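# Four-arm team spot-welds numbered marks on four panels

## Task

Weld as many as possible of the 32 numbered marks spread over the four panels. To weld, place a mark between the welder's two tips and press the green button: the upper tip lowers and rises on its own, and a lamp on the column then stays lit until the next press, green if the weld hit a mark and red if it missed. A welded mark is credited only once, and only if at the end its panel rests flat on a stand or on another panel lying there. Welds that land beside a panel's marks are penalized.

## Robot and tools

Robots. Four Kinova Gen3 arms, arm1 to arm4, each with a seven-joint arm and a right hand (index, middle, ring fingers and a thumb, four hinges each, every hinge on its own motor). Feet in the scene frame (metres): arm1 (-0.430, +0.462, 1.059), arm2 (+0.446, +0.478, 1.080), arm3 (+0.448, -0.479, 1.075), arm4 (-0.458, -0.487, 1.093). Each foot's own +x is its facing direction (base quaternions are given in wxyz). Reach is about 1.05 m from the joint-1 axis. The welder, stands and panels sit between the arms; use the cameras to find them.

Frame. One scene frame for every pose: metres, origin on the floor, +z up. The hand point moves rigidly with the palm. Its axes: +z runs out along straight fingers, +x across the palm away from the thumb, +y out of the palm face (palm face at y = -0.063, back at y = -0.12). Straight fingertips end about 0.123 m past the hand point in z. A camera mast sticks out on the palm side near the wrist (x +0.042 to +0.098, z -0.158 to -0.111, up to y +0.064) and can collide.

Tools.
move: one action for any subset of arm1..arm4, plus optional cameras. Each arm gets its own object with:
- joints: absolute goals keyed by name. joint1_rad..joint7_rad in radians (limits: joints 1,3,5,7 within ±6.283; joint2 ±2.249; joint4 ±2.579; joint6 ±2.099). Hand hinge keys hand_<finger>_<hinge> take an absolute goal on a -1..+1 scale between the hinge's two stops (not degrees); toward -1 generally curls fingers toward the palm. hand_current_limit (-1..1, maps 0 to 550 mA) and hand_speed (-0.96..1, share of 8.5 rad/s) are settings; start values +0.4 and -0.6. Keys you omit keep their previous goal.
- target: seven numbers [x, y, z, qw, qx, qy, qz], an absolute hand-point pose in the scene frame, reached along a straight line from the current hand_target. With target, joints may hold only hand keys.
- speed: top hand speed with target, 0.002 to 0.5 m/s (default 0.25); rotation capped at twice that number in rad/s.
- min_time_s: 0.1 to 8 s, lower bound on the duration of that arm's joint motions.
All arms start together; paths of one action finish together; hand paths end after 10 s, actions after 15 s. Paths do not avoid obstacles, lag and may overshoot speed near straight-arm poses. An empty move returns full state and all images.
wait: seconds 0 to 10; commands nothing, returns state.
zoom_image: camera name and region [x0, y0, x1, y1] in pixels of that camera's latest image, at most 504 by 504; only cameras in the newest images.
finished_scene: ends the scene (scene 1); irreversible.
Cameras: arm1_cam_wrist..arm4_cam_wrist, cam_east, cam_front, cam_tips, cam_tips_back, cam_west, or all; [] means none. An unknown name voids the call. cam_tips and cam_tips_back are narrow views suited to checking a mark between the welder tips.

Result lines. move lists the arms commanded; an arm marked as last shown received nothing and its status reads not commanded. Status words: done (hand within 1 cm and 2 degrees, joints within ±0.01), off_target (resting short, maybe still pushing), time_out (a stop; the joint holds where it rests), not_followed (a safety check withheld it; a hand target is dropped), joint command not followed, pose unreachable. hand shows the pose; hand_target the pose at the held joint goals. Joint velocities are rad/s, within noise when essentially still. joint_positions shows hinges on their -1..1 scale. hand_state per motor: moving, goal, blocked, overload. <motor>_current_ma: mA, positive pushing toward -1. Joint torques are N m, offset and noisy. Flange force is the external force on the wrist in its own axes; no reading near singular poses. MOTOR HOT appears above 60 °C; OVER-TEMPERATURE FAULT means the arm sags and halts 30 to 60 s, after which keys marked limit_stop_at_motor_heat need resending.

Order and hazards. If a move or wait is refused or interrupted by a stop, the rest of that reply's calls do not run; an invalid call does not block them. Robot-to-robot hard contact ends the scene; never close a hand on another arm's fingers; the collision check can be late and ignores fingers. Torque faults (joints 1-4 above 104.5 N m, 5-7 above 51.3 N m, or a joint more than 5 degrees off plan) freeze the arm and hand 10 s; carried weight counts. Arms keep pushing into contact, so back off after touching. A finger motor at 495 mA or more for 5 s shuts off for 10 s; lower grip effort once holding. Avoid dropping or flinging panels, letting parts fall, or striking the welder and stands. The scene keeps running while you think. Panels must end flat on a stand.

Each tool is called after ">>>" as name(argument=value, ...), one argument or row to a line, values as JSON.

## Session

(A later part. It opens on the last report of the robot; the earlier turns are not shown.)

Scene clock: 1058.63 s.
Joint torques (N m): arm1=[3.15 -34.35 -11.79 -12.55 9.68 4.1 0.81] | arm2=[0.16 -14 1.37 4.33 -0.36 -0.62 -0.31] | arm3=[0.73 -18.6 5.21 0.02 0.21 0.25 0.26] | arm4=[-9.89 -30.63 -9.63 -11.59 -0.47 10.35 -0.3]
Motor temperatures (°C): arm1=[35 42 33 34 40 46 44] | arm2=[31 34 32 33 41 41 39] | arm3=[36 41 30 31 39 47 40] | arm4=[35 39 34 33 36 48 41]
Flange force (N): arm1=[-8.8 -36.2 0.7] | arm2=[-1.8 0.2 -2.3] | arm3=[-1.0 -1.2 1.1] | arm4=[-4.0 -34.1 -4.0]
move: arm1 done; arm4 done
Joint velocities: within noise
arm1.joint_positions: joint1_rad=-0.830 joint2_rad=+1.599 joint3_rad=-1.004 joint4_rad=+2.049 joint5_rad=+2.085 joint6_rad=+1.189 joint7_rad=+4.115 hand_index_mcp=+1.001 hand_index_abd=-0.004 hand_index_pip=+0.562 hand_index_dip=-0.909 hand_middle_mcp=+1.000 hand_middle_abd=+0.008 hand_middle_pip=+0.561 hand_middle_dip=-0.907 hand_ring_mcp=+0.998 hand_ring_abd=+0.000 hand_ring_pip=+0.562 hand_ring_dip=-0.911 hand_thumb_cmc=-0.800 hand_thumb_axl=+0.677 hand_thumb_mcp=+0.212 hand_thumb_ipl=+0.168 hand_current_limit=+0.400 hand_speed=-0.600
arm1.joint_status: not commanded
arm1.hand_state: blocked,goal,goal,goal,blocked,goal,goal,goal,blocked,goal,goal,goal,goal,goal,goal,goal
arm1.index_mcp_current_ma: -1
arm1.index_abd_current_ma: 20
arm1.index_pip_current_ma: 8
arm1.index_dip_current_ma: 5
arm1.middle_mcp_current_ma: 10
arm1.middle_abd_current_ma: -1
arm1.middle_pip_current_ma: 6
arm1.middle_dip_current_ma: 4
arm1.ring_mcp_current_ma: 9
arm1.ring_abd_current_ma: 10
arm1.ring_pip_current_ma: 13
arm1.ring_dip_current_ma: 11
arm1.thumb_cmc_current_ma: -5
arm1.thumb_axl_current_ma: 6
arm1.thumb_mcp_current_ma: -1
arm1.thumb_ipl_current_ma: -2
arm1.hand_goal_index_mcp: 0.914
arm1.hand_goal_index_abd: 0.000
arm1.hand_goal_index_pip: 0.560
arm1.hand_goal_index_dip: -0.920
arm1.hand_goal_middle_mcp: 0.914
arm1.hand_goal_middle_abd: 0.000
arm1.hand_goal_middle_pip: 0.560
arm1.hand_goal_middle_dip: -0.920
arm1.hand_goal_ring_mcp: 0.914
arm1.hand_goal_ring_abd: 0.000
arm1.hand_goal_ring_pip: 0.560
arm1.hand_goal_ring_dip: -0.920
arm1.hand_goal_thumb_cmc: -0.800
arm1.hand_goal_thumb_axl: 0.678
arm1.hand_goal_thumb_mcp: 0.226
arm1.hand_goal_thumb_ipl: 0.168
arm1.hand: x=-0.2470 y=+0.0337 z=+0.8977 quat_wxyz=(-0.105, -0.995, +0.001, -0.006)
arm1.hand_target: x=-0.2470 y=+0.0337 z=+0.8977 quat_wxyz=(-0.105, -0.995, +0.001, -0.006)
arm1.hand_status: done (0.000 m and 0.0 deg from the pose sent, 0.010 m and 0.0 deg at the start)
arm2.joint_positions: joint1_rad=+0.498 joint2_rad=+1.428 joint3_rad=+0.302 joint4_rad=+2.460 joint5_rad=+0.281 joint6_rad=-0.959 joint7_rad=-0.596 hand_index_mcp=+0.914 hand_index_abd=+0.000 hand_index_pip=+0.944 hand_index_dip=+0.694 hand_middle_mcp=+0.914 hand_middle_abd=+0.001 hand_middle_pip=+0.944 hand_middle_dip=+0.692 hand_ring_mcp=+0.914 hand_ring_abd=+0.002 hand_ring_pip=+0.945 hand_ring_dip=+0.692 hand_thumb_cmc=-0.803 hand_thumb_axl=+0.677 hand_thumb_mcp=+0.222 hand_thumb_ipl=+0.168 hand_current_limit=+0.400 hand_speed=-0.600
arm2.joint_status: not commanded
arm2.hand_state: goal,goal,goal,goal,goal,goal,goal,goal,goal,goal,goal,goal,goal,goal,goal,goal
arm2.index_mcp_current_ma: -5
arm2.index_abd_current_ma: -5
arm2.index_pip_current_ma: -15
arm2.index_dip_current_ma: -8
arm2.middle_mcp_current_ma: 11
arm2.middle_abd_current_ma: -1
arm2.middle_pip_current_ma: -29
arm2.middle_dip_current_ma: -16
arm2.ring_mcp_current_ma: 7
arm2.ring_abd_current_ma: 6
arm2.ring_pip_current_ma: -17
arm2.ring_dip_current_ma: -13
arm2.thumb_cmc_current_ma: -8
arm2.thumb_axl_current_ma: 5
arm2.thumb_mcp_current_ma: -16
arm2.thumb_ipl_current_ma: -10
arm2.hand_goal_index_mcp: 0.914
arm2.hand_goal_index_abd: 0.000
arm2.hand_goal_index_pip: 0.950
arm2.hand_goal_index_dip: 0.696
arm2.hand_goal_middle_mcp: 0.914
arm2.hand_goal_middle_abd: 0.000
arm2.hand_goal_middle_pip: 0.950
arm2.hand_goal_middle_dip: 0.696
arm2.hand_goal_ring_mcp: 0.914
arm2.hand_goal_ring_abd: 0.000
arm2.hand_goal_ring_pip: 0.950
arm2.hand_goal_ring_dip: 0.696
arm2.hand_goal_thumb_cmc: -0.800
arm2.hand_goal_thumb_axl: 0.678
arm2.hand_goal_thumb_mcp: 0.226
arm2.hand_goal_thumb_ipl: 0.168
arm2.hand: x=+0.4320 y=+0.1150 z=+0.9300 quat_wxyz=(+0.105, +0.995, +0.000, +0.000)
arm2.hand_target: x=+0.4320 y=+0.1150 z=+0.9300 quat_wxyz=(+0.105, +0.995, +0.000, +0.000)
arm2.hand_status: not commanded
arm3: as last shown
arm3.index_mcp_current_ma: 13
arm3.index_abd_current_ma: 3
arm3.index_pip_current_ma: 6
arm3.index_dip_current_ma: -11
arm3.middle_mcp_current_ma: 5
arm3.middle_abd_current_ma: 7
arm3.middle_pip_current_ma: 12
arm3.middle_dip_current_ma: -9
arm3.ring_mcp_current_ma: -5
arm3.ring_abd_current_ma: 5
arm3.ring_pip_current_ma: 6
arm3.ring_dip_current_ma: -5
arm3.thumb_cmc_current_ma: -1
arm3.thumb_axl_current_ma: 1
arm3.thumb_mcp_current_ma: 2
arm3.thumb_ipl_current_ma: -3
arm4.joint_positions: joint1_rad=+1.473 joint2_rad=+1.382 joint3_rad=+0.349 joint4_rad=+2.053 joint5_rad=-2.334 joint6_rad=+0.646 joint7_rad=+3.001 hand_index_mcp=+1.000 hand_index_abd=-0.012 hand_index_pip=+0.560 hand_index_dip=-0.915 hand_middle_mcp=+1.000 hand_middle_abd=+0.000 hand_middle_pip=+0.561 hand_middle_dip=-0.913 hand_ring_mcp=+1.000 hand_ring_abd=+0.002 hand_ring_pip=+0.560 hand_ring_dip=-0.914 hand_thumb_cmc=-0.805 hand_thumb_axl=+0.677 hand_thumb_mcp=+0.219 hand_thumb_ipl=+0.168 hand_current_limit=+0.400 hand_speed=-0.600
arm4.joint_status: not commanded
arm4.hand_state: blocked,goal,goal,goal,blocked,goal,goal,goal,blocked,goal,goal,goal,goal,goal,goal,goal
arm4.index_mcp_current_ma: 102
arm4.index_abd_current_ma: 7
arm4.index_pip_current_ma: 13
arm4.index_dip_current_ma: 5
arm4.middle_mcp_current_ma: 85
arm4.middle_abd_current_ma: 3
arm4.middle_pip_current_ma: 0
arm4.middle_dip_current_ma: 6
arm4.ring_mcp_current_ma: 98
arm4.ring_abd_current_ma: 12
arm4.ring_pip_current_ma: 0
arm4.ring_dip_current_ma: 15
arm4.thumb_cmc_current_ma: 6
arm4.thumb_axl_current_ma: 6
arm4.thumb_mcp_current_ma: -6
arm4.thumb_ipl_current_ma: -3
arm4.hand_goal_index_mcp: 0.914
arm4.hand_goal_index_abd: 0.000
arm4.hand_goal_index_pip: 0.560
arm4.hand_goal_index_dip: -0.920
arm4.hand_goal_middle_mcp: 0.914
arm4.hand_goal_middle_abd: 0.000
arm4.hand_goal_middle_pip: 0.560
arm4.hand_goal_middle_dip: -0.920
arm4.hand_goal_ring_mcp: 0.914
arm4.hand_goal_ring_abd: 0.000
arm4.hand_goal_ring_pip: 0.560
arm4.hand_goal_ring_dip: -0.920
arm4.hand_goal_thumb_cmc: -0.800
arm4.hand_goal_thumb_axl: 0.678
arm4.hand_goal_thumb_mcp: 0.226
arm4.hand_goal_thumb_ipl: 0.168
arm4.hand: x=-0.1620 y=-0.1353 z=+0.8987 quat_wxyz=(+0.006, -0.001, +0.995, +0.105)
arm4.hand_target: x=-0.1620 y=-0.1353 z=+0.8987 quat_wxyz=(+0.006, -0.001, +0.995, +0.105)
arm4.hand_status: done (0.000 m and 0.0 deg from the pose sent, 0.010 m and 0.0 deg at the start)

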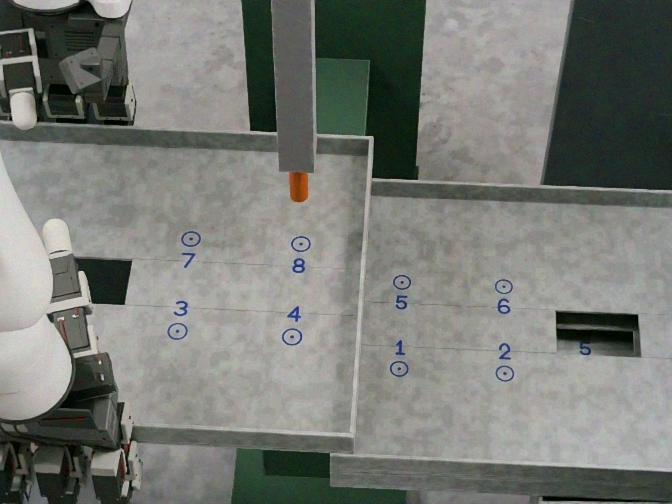

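>>> move(
  arm1={"target": [-0.247, 0.0337, 0.8969, 0.1045, 0.9945, -0.00065, 0.00622], "speed": 0.03},
  arm4={"target": [-0.162, -0.1353, 0.8979, 0.00622, -0.00065, 0.9945, 0.1045], "speed": 0.03},
  arm3={"target": [0.023, -0.503, 0.86, 0, 0, 1, 0], "speed": 0.06},
  cameras=[],
)

>>> wait(
  seconds=2,
  cameras=["cam_tips", "cam_front"],
)

>>> zoom_image(
  camera="cam_front",
  region=[300, 20, 400, 110],
)

Scene clock: 1060.40 s.
Joint torques (N m): arm1=[3.14 -34.35 -11.83 -12.57 9.64 4.1 0.84] | arm2=[0.09 -14.02 1.38 4.29 -0.27 -0.65 -0.29] | arm3=[0.68 -17.24 4.58 0.24 0.16 0.27 0.2] | arm4=[-9.92 -30.63 -9.66 -11.69 -0.43 10.35 -0.22]
Motor temperatures (°C): arm1=[35 42 33 34 40 46 44] | arm2=[31 34 32 33 41 41 39] | arm3=[36 41 30 31 39 47 40] | arm4=[35 39 34 33 36 48 41]
Flange force (N): arm1=[-8.9 -36.4 0.7] | arm2=[-1.8 0.1 -2.3] | arm3=[-1.5 -0.9 -2.5] | arm4=[-3.8 -34.1 -4.3]
move: arm1 done; arm3 done; arm4 done
Joint velocities: within noise
arm1.joint_positions: joint1_rad=-0.830 joint2_rad=+1.601 joint3_rad=-1.003 joint4_rad=+2.047 joint5_rad=+2.087 joint6_rad=+1.189 joint7_rad=+4.115 hand_index_mcp=+1.001 hand_index_abd=-0.004 hand_index_pip=+0.562 hand_index_dip=-0.909 hand_middle_mcp=+1.000 hand_middle_abd=+0.008 hand_middle_pip=+0.561 hand_middle_dip=-0.907 hand_ring_mcp=+0.998 hand_ring_abd=+0.000 hand_ring_pip=+0.562 hand_ring_dip=-0.911 hand_thumb_cmc=-0.800 hand_thumb_axl=+0.677 hand_thumb_mcp=+0.212 hand_thumb_ipl=+0.168 hand_current_limit=+0.400 hand_speed=-0.600
arm1.joint_status: not commanded
arm1.hand_state: blocked,goal,goal,goal,blocked,goal,goal,goal,blocked,goal,goal,goal,goal,goal,goal,goal
arm1.index_mcp_current_ma: 0
arm1.index_abd_current_ma: 6
arm1.index_pip_current_ma: 7
arm1.index_dip_current_ma: 3
arm1.middle_mcp_current_ma: 23
arm1.middle_abd_current_ma: -5
arm1.middle_pip_current_ma: 4
arm1.middle_dip_current_ma: 3
arm1.ring_mcp_current_ma: 14
arm1.ring_abd_current_ma: 16
arm1.ring_pip_current_ma: 7
arm1.ring_dip_current_ma: 12
arm1.thumb_cmc_current_ma: 1
arm1.thumb_axl_current_ma: -2
arm1.thumb_mcp_current_ma: -3
arm1.thumb_ipl_current_ma: 1
arm1.hand_goal_index_mcp: 0.914
arm1.hand_goal_index_abd: 0.000
arm1.hand_goal_index_pip: 0.560
arm1.hand_goal_index_dip: -0.920
arm1.hand_goal_middle_mcp: 0.914
arm1.hand_goal_middle_abd: 0.000
arm1.hand_goal_middle_pip: 0.560
arm1.hand_goal_middle_dip: -0.920
arm1.hand_goal_ring_mcp: 0.914
arm1.hand_goal_ring_abd: 0.000
arm1.hand_goal_ring_pip: 0.560
arm1.hand_goal_ring_dip: -0.920
arm1.hand_goal_thumb_cmc: -0.800
arm1.hand_goal_thumb_axl: 0.678
arm1.hand_goal_thumb_mcp: 0.226
arm1.hand_goal_thumb_ipl: 0.168
arm1.hand: x=-0.2470 y=+0.0337 z=+0.8969 quat_wxyz=(-0.105, -0.995, +0.001, -0.006)
arm1.hand_target: x=-0.2470 y=+0.0337 z=+0.8969 quat_wxyz=(-0.105, -0.995, +0.001, -0.006)
arm1.hand_status: done (0.000 m and 0.0 deg from the pose sent, 0.001 m and 0.0 deg at the start)
arm2: as last shown
arm2.index_mcp_current_ma: -6
arm2.index_abd_current_ma: -2
arm2.index_pip_current_ma: -13
arm2.index_dip_current_ma: -7
arm2.middle_mcp_current_ma: 8
arm2.middle_abd_current_ma: 2
arm2.middle_pip_current_ma: -27
arm2.ring_mcp_current_ma: 3
arm2.ring_abd_current_ma: 10
arm2.ring_pip_current_ma: -13
arm2.ring_dip_current_ma: -17
arm2.thumb_ipl_current_ma: -2
arm3.joint_positions: joint1_rad=-2.947 joint2_rad=+1.356 joint3_rad=+0.333 joint4_rad=+1.667 joint5_rad=+1.939 joint6_rad=-0.363 joint7_rad=+2.313 hand_index_mcp=+0.151 hand_index_abd=+0.003 hand_index_pip=-0.477 hand_index_dip=+0.009 hand_middle_mcp=+0.746 hand_middle_abd=+0.000 hand_middle_pip=+0.578 hand_middle_dip=+0.691 hand_ring_mcp=+0.153 hand_ring_abd=+0.006 hand_ring_pip=-0.470 hand_ring_dip=+0.009 hand_thumb_cmc=-0.795 hand_thumb_axl=+0.677 hand_thumb_mcp=+0.212 hand_thumb_ipl=+0.168 hand_current_limit=+0.400 hand_speed=-0.600
arm3.joint_status: not commanded
arm3.hand_state: blocked,goal,blocked,goal,goal,goal,goal,goal,blocked,goal,blocked,goal,goal,goal,goal,goal
arm3.index_mcp_current_ma: 1
arm3.index_abd_current_ma: 10
arm3.index_pip_current_ma: 15
arm3.index_dip_current_ma: -9
arm3.middle_mcp_current_ma: 4
arm3.middle_abd_current_ma: 1
arm3.middle_pip_current_ma: 8
arm3.middle_dip_current_ma: -4
arm3.ring_mcp_current_ma: -2
arm3.ring_abd_current_ma: 6
arm3.ring_pip_current_ma: 14
arm3.ring_dip_current_ma: 2
arm3.thumb_cmc_current_ma: 2
arm3.thumb_axl_current_ma: -3
arm3.thumb_mcp_current_ma: 0
arm3.thumb_ipl_current_ma: -12
arm3.hand_goal_index_mcp: 0.100
arm3.hand_goal_index_abd: 0.000
arm3.hand_goal_index_pip: -0.500
arm3.hand_goal_index_dip: 0.000
arm3.hand_goal_middle_mcp: 0.754
arm3.hand_goal_middle_abd: 0.000
arm3.hand_goal_middle_pip: 0.576
arm3.hand_goal_middle_dip: 0.696
arm3.hand_goal_ring_mcp: 0.100
arm3.hand_goal_ring_abd: 0.000
arm3.hand_goal_ring_pip: -0.500
arm3.hand_goal_ring_dip: 0.000
arm3.hand_goal_thumb_cmc: -0.800
arm3.hand_goal_thumb_axl: 0.678
arm3.hand_goal_thumb_mcp: 0.226
arm3.hand_goal_thumb_ipl: 0.168
arm3.hand: x=+0.0230 y=-0.5030 z=+0.8600 quat_wxyz=(+0.000, +0.000, -1.000, +0.000)
arm3.hand_target: x=+0.0230 y=-0.5030 z=+0.8600 quat_wxyz=(+0.000, +0.000, -1.000, +0.000)
arm3.hand_status: done (0.000 m and 0.0 deg from the pose sent, 0.025 m and 0.0 deg at the start)
arm4.joint_positions: joint1_rad=+1.473 joint2_rad=+1.384 joint3_rad=+0.349 joint4_rad=+2.052 joint5_rad=-2.335 joint6_rad=+0.647 joint7_rad=+3.001 hand_index_mcp=+1.000 hand_index_abd=-0.012 hand_index_pip=+0.560 hand_index_dip=-0.915 hand_middle_mcp=+1.000 hand_middle_abd=+0.000 hand_middle_pip=+0.561 hand_middle_dip=-0.913 hand_ring_mcp=+1.000 hand_ring_abd=+0.002 hand_ring_pip=+0.560 hand_ring_dip=-0.914 hand_thumb_cmc=-0.805 hand_thumb_axl=+0.677 hand_thumb_mcp=+0.219 hand_thumb_ipl=+0.168 hand_current_limit=+0.400 hand_speed=-0.600
arm4.joint_status: not commanded
arm4.hand_state: blocked,goal,goal,goal,blocked,goal,goal,goal,blocked,goal,goal,goal,goal,goal,goal,goal
arm4.index_mcp_current_ma: 85
arm4.index_abd_current_ma: 4
arm4.index_pip_current_ma: 3
arm4.index_dip_current_ma: -6
arm4.middle_mcp_current_ma: 75
arm4.middle_abd_current_ma: 2
arm4.middle_pip_current_ma: -12
arm4.middle_dip_current_ma: 1
arm4.ring_mcp_current_ma: 84
arm4.ring_abd_current_ma: 4
arm4.ring_pip_current_ma: -5
arm4.ring_dip_current_ma: 6
arm4.thumb_cmc_current_ma: -1
arm4.thumb_axl_current_ma: 3
arm4.thumb_mcp_current_ma: -10
arm4.thumb_ipl_current_ma: -3
arm4.hand_goal_index_mcp: 0.914
arm4.hand_goal_index_abd: 0.000
arm4.hand_goal_index_pip: 0.560
arm4.hand_goal_index_dip: -0.920
arm4.hand_goal_middle_mcp: 0.914
arm4.hand_goal_middle_abd: 0.000
arm4.hand_goal_middle_pip: 0.560
arm4.hand_goal_middle_dip: -0.920
arm4.hand_goal_ring_mcp: 0.914
arm4.hand_goal_ring_abd: 0.000
arm4.hand_goal_ring_pip: 0.560
arm4.hand_goal_ring_dip: -0.920
arm4.hand_goal_thumb_cmc: -0.800
arm4.hand_goal_thumb_axl: 0.678
arm4.hand_goal_thumb_mcp: 0.226
arm4.hand_goal_thumb_ipl: 0.168
arm4.hand: x=-0.1620 y=-0.1353 z=+0.8979 quat_wxyz=(+0.006, -0.001, +0.995, +0.104)
arm4.hand_target: x=-0.1620 y=-0.1353 z=+0.8979 quat_wxyz=(+0.006, -0.001, +0.995, +0.104)
arm4.hand_status: done (0.000 m and 0.0 deg from the pose sent, 0.001 m and 0.0 deg at the start)

Scene clock: 1062.40 s.
Joint torques (N m): arm1=[3.08 -34.55 -11.87 -12.5 9.66 4.15 0.84] | arm2=[0.07 -14.05 1.3 4.14 -0.21 -0.71 -0.33] | arm3=[0.71 -17.21 4.6 0.19 0.14 0.24 0.27] | arm4=[-9.68 -31.82 -9.17 -11.41 -0.47 10.45 -0.33]
Motor temperatures (°C): arm1=[35 42 33 34 40 46 44] | arm2=[31 34 32 33 41 41 39] | arm3=[36 40 30 31 39 47 40] | arm4=[35 39 34 33 36 48 41]
Flange force (N): arm1=[-9.0 -36.3 1.3] | arm2=[-1.8 -0.1 -2.6] | arm3=[-1.6 -1.1 -2.7] | arm4=[-3.3 -34.5 -0.6]
Joint velocities: within noise
arm1.joint_positions: joint1_rad=-0.830 joint2_rad=+1.601 joint3_rad=-1.003 joint4_rad=+2.047 joint5_rad=+2.087 joint6_rad=+1.189 joint7_rad=+4.115 hand_index_mcp=+1.001 hand_index_abd=-0.005 hand_index_pip=+0.562 hand_index_dip=-0.909 hand_middle_mcp=+1.000 hand_middle_abd=+0.008 hand_middle_pip=+0.561 hand_middle_dip=-0.907 hand_ring_mcp=+0.998 hand_ring_abd=+0.000 hand_ring_pip=+0.562 hand_ring_dip=-0.911 hand_thumb_cmc=-0.800 hand_thumb_axl=+0.677 hand_thumb_mcp=+0.212 hand_thumb_ipl=+0.168 hand_current_limit=+0.400 hand_speed=-0.600
arm1.joint_status: not commanded
arm1.hand_state: blocked,goal,goal,goal,blocked,goal,goal,goal,blocked,goal,goal,goal,goal,goal,goal,goal
arm1.index_mcp_current_ma: 1
arm1.index_abd_current_ma: 10
arm1.index_pip_current_ma: 13
arm1.index_dip_current_ma: 0
arm1.middle_mcp_current_ma: 15
arm1.middle_abd_current_ma: -1
arm1.middle_pip_current_ma: 3
arm1.middle_dip_current_ma: 5
arm1.ring_mcp_current_ma: 14
arm1.ring_abd_current_ma: 10
arm1.ring_pip_current_ma: 8
arm1.ring_dip_current_ma: 13
arm1.thumb_cmc_current_ma: -1
arm1.thumb_axl_current_ma: -4
arm1.thumb_mcp_current_ma: 1
arm1.thumb_ipl_current_ma: -5
arm1.hand_goal_index_mcp: 0.914
arm1.hand_goal_index_abd: 0.000
arm1.hand_goal_index_pip: 0.560
arm1.hand_goal_index_dip: -0.920
arm1.hand_goal_middle_mcp: 0.914
arm1.hand_goal_middle_abd: 0.000
arm1.hand_goal_middle_pip: 0.560
arm1.hand_goal_middle_dip: -0.920
arm1.hand_goal_ring_mcp: 0.914
arm1.hand_goal_ring_abd: 0.000
arm1.hand_goal_ring_pip: 0.560
arm1.hand_goal_ring_dip: -0.920
arm1.hand_goal_thumb_cmc: -0.800
arm1.hand_goal_thumb_axl: 0.678
arm1.hand_goal_thumb_mcp: 0.226
arm1.hand_goal_thumb_ipl: 0.168
arm1.hand: x=-0.2470 y=+0.0337 z=+0.8969 quat_wxyz=(-0.105, -0.995, +0.001, -0.006)
arm1.hand_target: x=-0.2470 y=+0.0337 z=+0.8969 quat_wxyz=(-0.105, -0.995, +0.001, -0.006)
arm1.hand_status: done (0.000 m and 0.0 deg from the pose sent, 0.001 m and 0.0 deg at the start)
arm2.joint_positions: joint1_rad=+0.498 joint2_rad=+1.428 joint3_rad=+0.302 joint4_rad=+2.460 joint5_rad=+0.281 joint6_rad=-0.959 joint7_rad=-0.596 hand_index_mcp=+0.914 hand_index_abd=+0.000 hand_index_pip=+0.944 hand_index_dip=+0.694 hand_middle_mcp=+0.914 hand_middle_abd=+0.001 hand_middle_pip=+0.944 hand_middle_dip=+0.692 hand_ring_mcp=+0.914 hand_ring_abd=+0.002 hand_ring_pip=+0.945 hand_ring_dip=+0.692 hand_thumb_cmc=-0.803 hand_thumb_axl=+0.677 hand_thumb_mcp=+0.222 hand_thumb_ipl=+0.168 hand_current_limit=+0.400 hand_speed=-0.600
arm2.joint_status: not commanded
arm2.hand_state: goal,goal,goal,goal,goal,goal,goal,goal,goal,goal,goal,goal,goal,goal,goal,goal
arm2.index_mcp_current_ma: 0
arm2.index_abd_current_ma: -5
arm2.index_pip_current_ma: -19
arm2.index_dip_current_ma: -7
arm2.middle_mcp_current_ma: 10
arm2.middle_abd_current_ma: 2
arm2.middle_pip_current_ma: -25
arm2.middle_dip_current_ma: -14
arm2.ring_mcp_current_ma: 7
arm2.ring_abd_current_ma: 7
arm2.ring_pip_current_ma: -15
arm2.ring_dip_current_ma: -13
arm2.thumb_cmc_current_ma: -4
arm2.thumb_axl_current_ma: 7
arm2.thumb_mcp_current_ma: -12
arm2.thumb_ipl_current_ma: 1
arm2.hand_goal_index_mcp: 0.914
arm2.hand_goal_index_abd: 0.000
arm2.hand_goal_index_pip: 0.950
arm2.hand_goal_index_dip: 0.696
arm2.hand_goal_middle_mcp: 0.914
arm2.hand_goal_middle_abd: 0.000
arm2.hand_goal_middle_pip: 0.950
arm2.hand_goal_middle_dip: 0.696
arm2.hand_goal_ring_mcp: 0.914
arm2.hand_goal_ring_abd: 0.000
arm2.hand_goal_ring_pip: 0.950
arm2.hand_goal_ring_dip: 0.696
arm2.hand_goal_thumb_cmc: -0.800
arm2.hand_goal_thumb_axl: 0.678
arm2.hand_goal_thumb_mcp: 0.226
arm2.hand_goal_thumb_ipl: 0.168
arm2.hand: x=+0.4320 y=+0.1150 z=+0.9300 quat_wxyz=(+0.105, +0.995, +0.000, +0.000)
arm2.hand_target: x=+0.4320 y=+0.1150 z=+0.9300 quat_wxyz=(+0.105, +0.995, +0.000, +0.000)
arm2.hand_status: not commanded
arm3.joint_positions: joint1_rad=-2.947 joint2_rad=+1.356 joint3_rad=+0.333 joint4_rad=+1.667 joint5_rad=+1.939 joint6_rad=-0.363 joint7_rad=+2.313 hand_index_mcp=+0.151 hand_index_abd=+0.003 hand_index_pip=-0.477 hand_index_dip=+0.009 hand_middle_mcp=+0.746 hand_middle_abd=+0.000 hand_middle_pip=+0.578 hand_middle_dip=+0.691 hand_ring_mcp=+0.153 hand_ring_abd=+0.006 hand_ring_pip=-0.470 hand_ring_dip=+0.009 hand_thumb_cmc=-0.795 hand_thumb_axl=+0.677 hand_thumb_mcp=+0.212 hand_thumb_ipl=+0.168 hand_current_limit=+0.400 hand_speed=-0.600
arm3.joint_status: not commanded
arm3.hand_state: blocked,goal,blocked,goal,goal,goal,goal,goal,blocked,goal,blocked,goal,goal,goal,goal,goal
arm3.index_mcp_current_ma: 9
arm3.index_abd_current_ma: 12
arm3.index_pip_current_ma: 13
arm3.index_dip_current_ma: -15
arm3.middle_mcp_current_ma: 2
arm3.middle_abd_current_ma: -3
arm3.middle_pip_current_ma: 4
arm3.middle_dip_current_ma: -12
arm3.ring_mcp_current_ma: -2
arm3.ring_abd_current_ma: 6
arm3.ring_pip_current_ma: 7
arm3.ring_dip_current_ma: 4
arm3.thumb_cmc_current_ma: 1
arm3.thumb_axl_current_ma: -1
arm3.thumb_mcp_current_ma: -6
arm3.thumb_ipl_current_ma: -8
arm3.hand_goal_index_mcp: 0.100
arm3.hand_goal_index_abd: 0.000
arm3.hand_goal_index_pip: -0.500
arm3.hand_goal_index_dip: 0.000
arm3.hand_goal_middle_mcp: 0.754
arm3.hand_goal_middle_abd: 0.000
arm3.hand_goal_middle_pip: 0.576
arm3.hand_goal_middle_dip: 0.696
arm3.hand_goal_ring_mcp: 0.100
arm3.hand_goal_ring_abd: 0.000
arm3.hand_goal_ring_pip: -0.500
arm3.hand_goal_ring_dip: 0.000
arm3.hand_goal_thumb_cmc: -0.800
arm3.hand_goal_thumb_axl: 0.678
arm3.hand_goal_thumb_mcp: 0.226
arm3.hand_goal_thumb_ipl: 0.168
arm3.hand: x=+0.0230 y=-0.5030 z=+0.8600 quat_wxyz=(+0.000, +0.000, -1.000, +0.000)
arm3.hand_target: x=+0.0230 y=-0.5030 z=+0.8600 quat_wxyz=(+0.000, +0.000, -1.000, +0.000)
arm3.hand_status: done (0.000 m and 0.0 deg from the pose sent, 0.025 m and 0.0 deg at the start)
arm4.joint_positions: joint1_rad=+1.473 joint2_rad=+1.384 joint3_rad=+0.349 joint4_rad=+2.052 joint5_rad=-2.335 joint6_rad=+0.647 joint7_rad=+3.001 hand_index_mcp=+1.000 hand_index_abd=-0.011 hand_index_pip=+0.560 hand_index_dip=-0.915 hand_middle_mcp=+1.000 hand_middle_abd=+0.000 hand_middle_pip=+0.561 hand_middle_dip=-0.913 hand_ring_mcp=+1.001 hand_ring_abd=-0.011 hand_ring_pip=+0.560 hand_ring_dip=-0.914 hand_thumb_cmc=-0.805 hand_thumb_axl=+0.677 hand_thumb_mcp=+0.219 hand_thumb_ipl=+0.168 hand_current_limit=+0.400 hand_speed=-0.600
arm4.joint_status: not commanded
arm4.hand_state: blocked,goal,goal,goal,blocked,goal,goal,goal,blocked,goal,goal,goal,goal,goal,goal,goal
arm4.index_mcp_current_ma: 87
arm4.index_abd_current_ma: -1
arm4.index_pip_current_ma: 10
arm4.index_dip_current_ma: 7
arm4.middle_mcp_current_ma: 91
arm4.middle_abd_current_ma: -1
arm4.middle_pip_current_ma: -11
arm4.middle_dip_current_ma: 1
arm4.ring_mcp_current_ma: 93
arm4.ring_abd_current_ma: 10
arm4.ring_pip_current_ma: -14
arm4.ring_dip_current_ma: 9
arm4.thumb_cmc_current_ma: 5
arm4.thumb_axl_current_ma: 11
arm4.thumb_mcp_current_ma: -3
arm4.thumb_ipl_current_ma: -14
arm4.hand_goal_index_mcp: 0.914
arm4.hand_goal_index_abd: 0.000
arm4.hand_goal_index_pip: 0.560
arm4.hand_goal_index_dip: -0.920
arm4.hand_goal_middle_mcp: 0.914
arm4.hand_goal_middle_abd: 0.000
arm4.hand_goal_middle_pip: 0.560
arm4.hand_goal_middle_dip: -0.920
arm4.hand_goal_ring_mcp: 0.914
arm4.hand_goal_ring_abd: 0.000
arm4.hand_goal_ring_pip: 0.560
arm4.hand_goal_ring_dip: -0.920
arm4.hand_goal_thumb_cmc: -0.800
arm4.hand_goal_thumb_axl: 0.678
arm4.hand_goal_thumb_mcp: 0.226
arm4.hand_goal_thumb_ipl: 0.168
arm4.hand: x=-0.1620 y=-0.1353 z=+0.8979 quat_wxyz=(+0.006, -0.001, +0.995, +0.104)
arm4.hand_target: x=-0.1620 y=-0.1353 z=+0.8979 quat_wxyz=(+0.006, -0.001, +0.995, +0.104)
arm4.hand_status: done (0.000 m and 0.0 deg from the pose sent, 0.001 m and 0.0 deg at the start)
wait: 2.00 s; at rest by 0.63 s
pictures: cam_front, cam_tips

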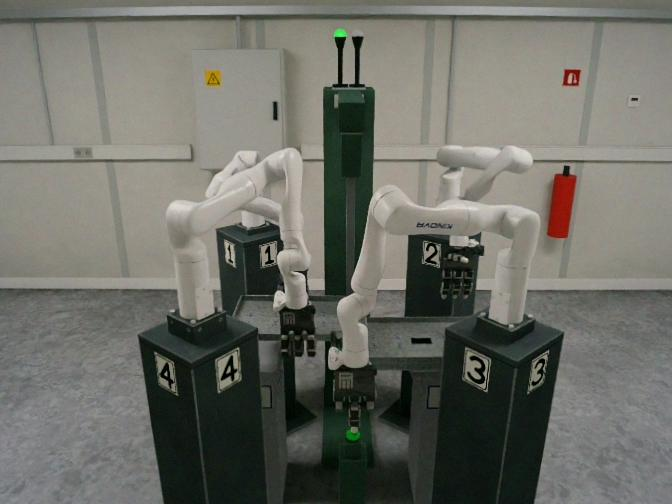

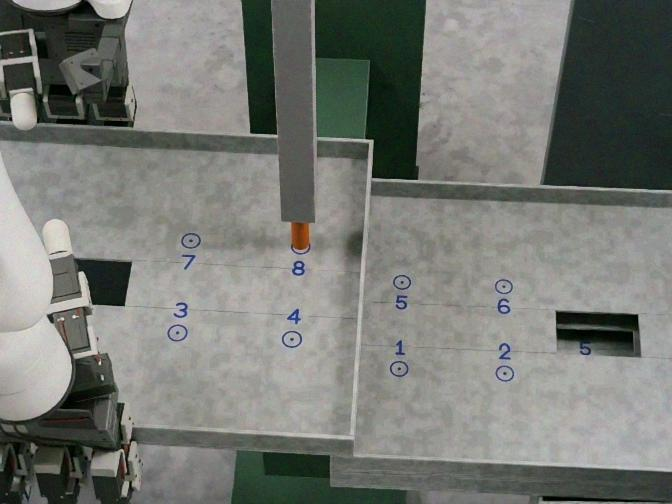

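Scaled by 5.040.

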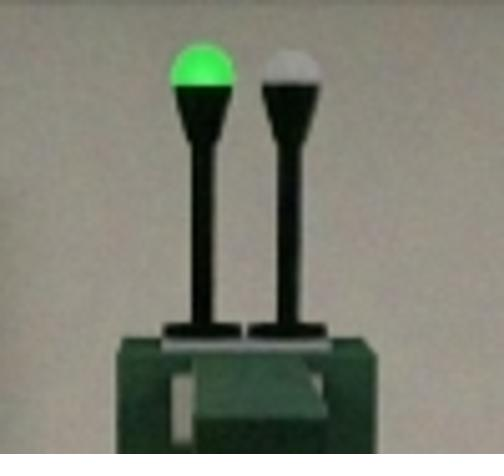

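>>> move(
  arm3={"target": [0.023, -0.503, 0.885, 0, 0, 1, 0], "speed": 0.08},
  cameras=["cam_front", "cam_tips"],
)

Scene clock: 1066.43 s.
Joint torques (N m): arm1=[3.3 -34.46 -11.55 -12.71 9.63 4.29 0.83] | arm2=[0.12 -14.01 1.34 4.32 -0.29 -0.55 -0.32] | arm3=[0.69 -18.62 5.15 0.04 0.19 0.26 0.23] | arm4=[-9.89 -30.74 -9.71 -11.82 -0.52 10.46 -0.34]
Motor temperatures (°C): arm1=[35 42 33 34 40 46 44] | arm2=[31 34 32 33 41 41 39] | arm3=[36 40 30 31 39 47 40] | arm4=[35 40 34 33 36 49 41]
Flange force (N): arm1=[-8.6 -36.6 0.4] | arm2=[-2.0 -0.2 -2.3] | arm3=[-0.8 -1.1 1.1] | arm4=[-3.7 -34.3 -4.4]
move: arm3 done
Joint velocities: within noise
arm1, arm2, arm4: as last shown
arm1.index_mcp_current_ma: -1
arm1.index_pip_current_ma: 19
arm1.index_dip_current_ma: 9
arm1.middle_mcp_current_ma: 7
arm1.middle_abd_current_ma: 2
arm1.middle_pip_current_ma: 5
arm1.middle_dip_current_ma: 2
arm1.ring_abd_current_ma: 14
arm1.ring_pip_current_ma: 11
arm1.ring_dip_current_ma: 9
arm1.thumb_mcp_current_ma: -1
arm1.thumb_ipl_current_ma: -1
arm2.index_mcp_current_ma: -6
arm2.index_abd_current_ma: -1
arm2.index_pip_current_ma: -15
arm2.index_dip_current_ma: -9
arm2.middle_mcp_current_ma: 9
arm2.middle_pip_current_ma: -28
arm2.middle_dip_current_ma: -19
arm2.ring_mcp_current_ma: 9
arm2.ring_pip_current_ma: -13
arm2.ring_dip_current_ma: -15
arm2.thumb_cmc_current_ma: -12
arm2.thumb_axl_current_ma: 12
arm2.thumb_mcp_current_ma: -8
arm2.thumb_ipl_current_ma: -4
arm3.joint_positions: joint1_rad=-2.966 joint2_rad=+1.304 joint3_rad=+0.363 joint4_rad=+1.703 joint5_rad=+1.962 joint6_rad=-0.394 joint7_rad=+2.293 hand_index_mcp=+0.151 hand_index_abd=+0.003 hand_index_pip=-0.477 hand_index_dip=+0.009 hand_middle_mcp=+0.746 hand_middle_abd=-0.001 hand_middle_pip=+0.578 hand_middle_dip=+0.692 hand_ring_mcp=+0.153 hand_ring_abd=+0.006 hand_ring_pip=-0.470 hand_ring_dip=+0.009 hand_thumb_cmc=-0.795 hand_thumb_axl=+0.677 hand_thumb_mcp=+0.212 hand_thumb_ipl=+0.168 hand_current_limit=+0.400 hand_speed=-0.600
arm3.joint_status: not commanded
arm3.hand_state: blocked,goal,blocked,goal,goal,goal,goal,goal,blocked,goal,blocked,goal,goal,goal,goal,goal
arm3.index_mcp_current_ma: 6
arm3.index_abd_current_ma: 1
arm3.index_pip_current_ma: 12
arm3.index_dip_current_ma: -11
arm3.middle_mcp_current_ma: 8
arm3.middle_abd_current_ma: -1
arm3.middle_pip_current_ma: 4
arm3.middle_dip_current_ma: -13
arm3.ring_mcp_current_ma: -6
arm3.ring_abd_current_ma: 5
arm3.ring_pip_current_ma: 8
arm3.ring_dip_current_ma: 2
arm3.thumb_cmc_current_ma: -5
arm3.thumb_axl_current_ma: -8
arm3.thumb_mcp_current_ma: -5
arm3.thumb_ipl_current_ma: -12
arm3.hand_goal_index_mcp: 0.100
arm3.hand_goal_index_abd: 0.000
arm3.hand_goal_index_pip: -0.500
arm3.hand_goal_index_dip: 0.000
arm3.hand_goal_middle_mcp: 0.754
arm3.hand_goal_middle_abd: 0.000
arm3.hand_goal_middle_pip: 0.576
arm3.hand_goal_middle_dip: 0.696
arm3.hand_goal_ring_mcp: 0.100
arm3.hand_goal_ring_abd: 0.000
arm3.hand_goal_ring_pip: -0.500
arm3.hand_goal_ring_dip: 0.000
arm3.hand_goal_thumb_cmc: -0.800
arm3.hand_goal_thumb_axl: 0.678
arm3.hand_goal_thumb_mcp: 0.226
arm3.hand_goal_thumb_ipl: 0.168
arm3.hand: x=+0.0230 y=-0.5030 z=+0.8850 quat_wxyz=(+0.000, +0.000, -1.000, +0.000)
arm3.hand_target: x=+0.0230 y=-0.5030 z=+0.8850 quat_wxyz=(+0.000, +0.000, -1.000, +0.000)
arm3.hand_status: done (0.000 m and 0.0 deg from the pose sent, 0.025 m and 0.0 deg at the start)
arm4.index_mcp_current_ma: 92
arm4.index_abd_current_ma: -5
arm4.index_pip_current_ma: 11
arm4.index_dip_current_ma: -9
arm4.middle_mcp_current_ma: 85
arm4.middle_abd_current_ma: -5
arm4.middle_pip_current_ma: -1
arm4.middle_dip_current_ma: -3
arm4.ring_mcp_current_ma: 82
arm4.ring_abd_current_ma: 5
arm4.ring_pip_current_ma: -10
arm4.ring_dip_current_ma: 12
arm4.thumb_cmc_current_ma: 9
arm4.thumb_axl_current_ma: 6
arm4.thumb_mcp_current_ma: -4
arm4.thumb_ipl_current_ma: -1

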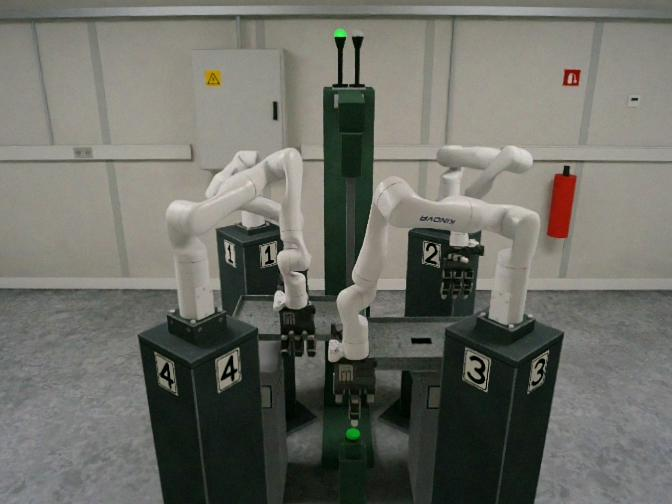

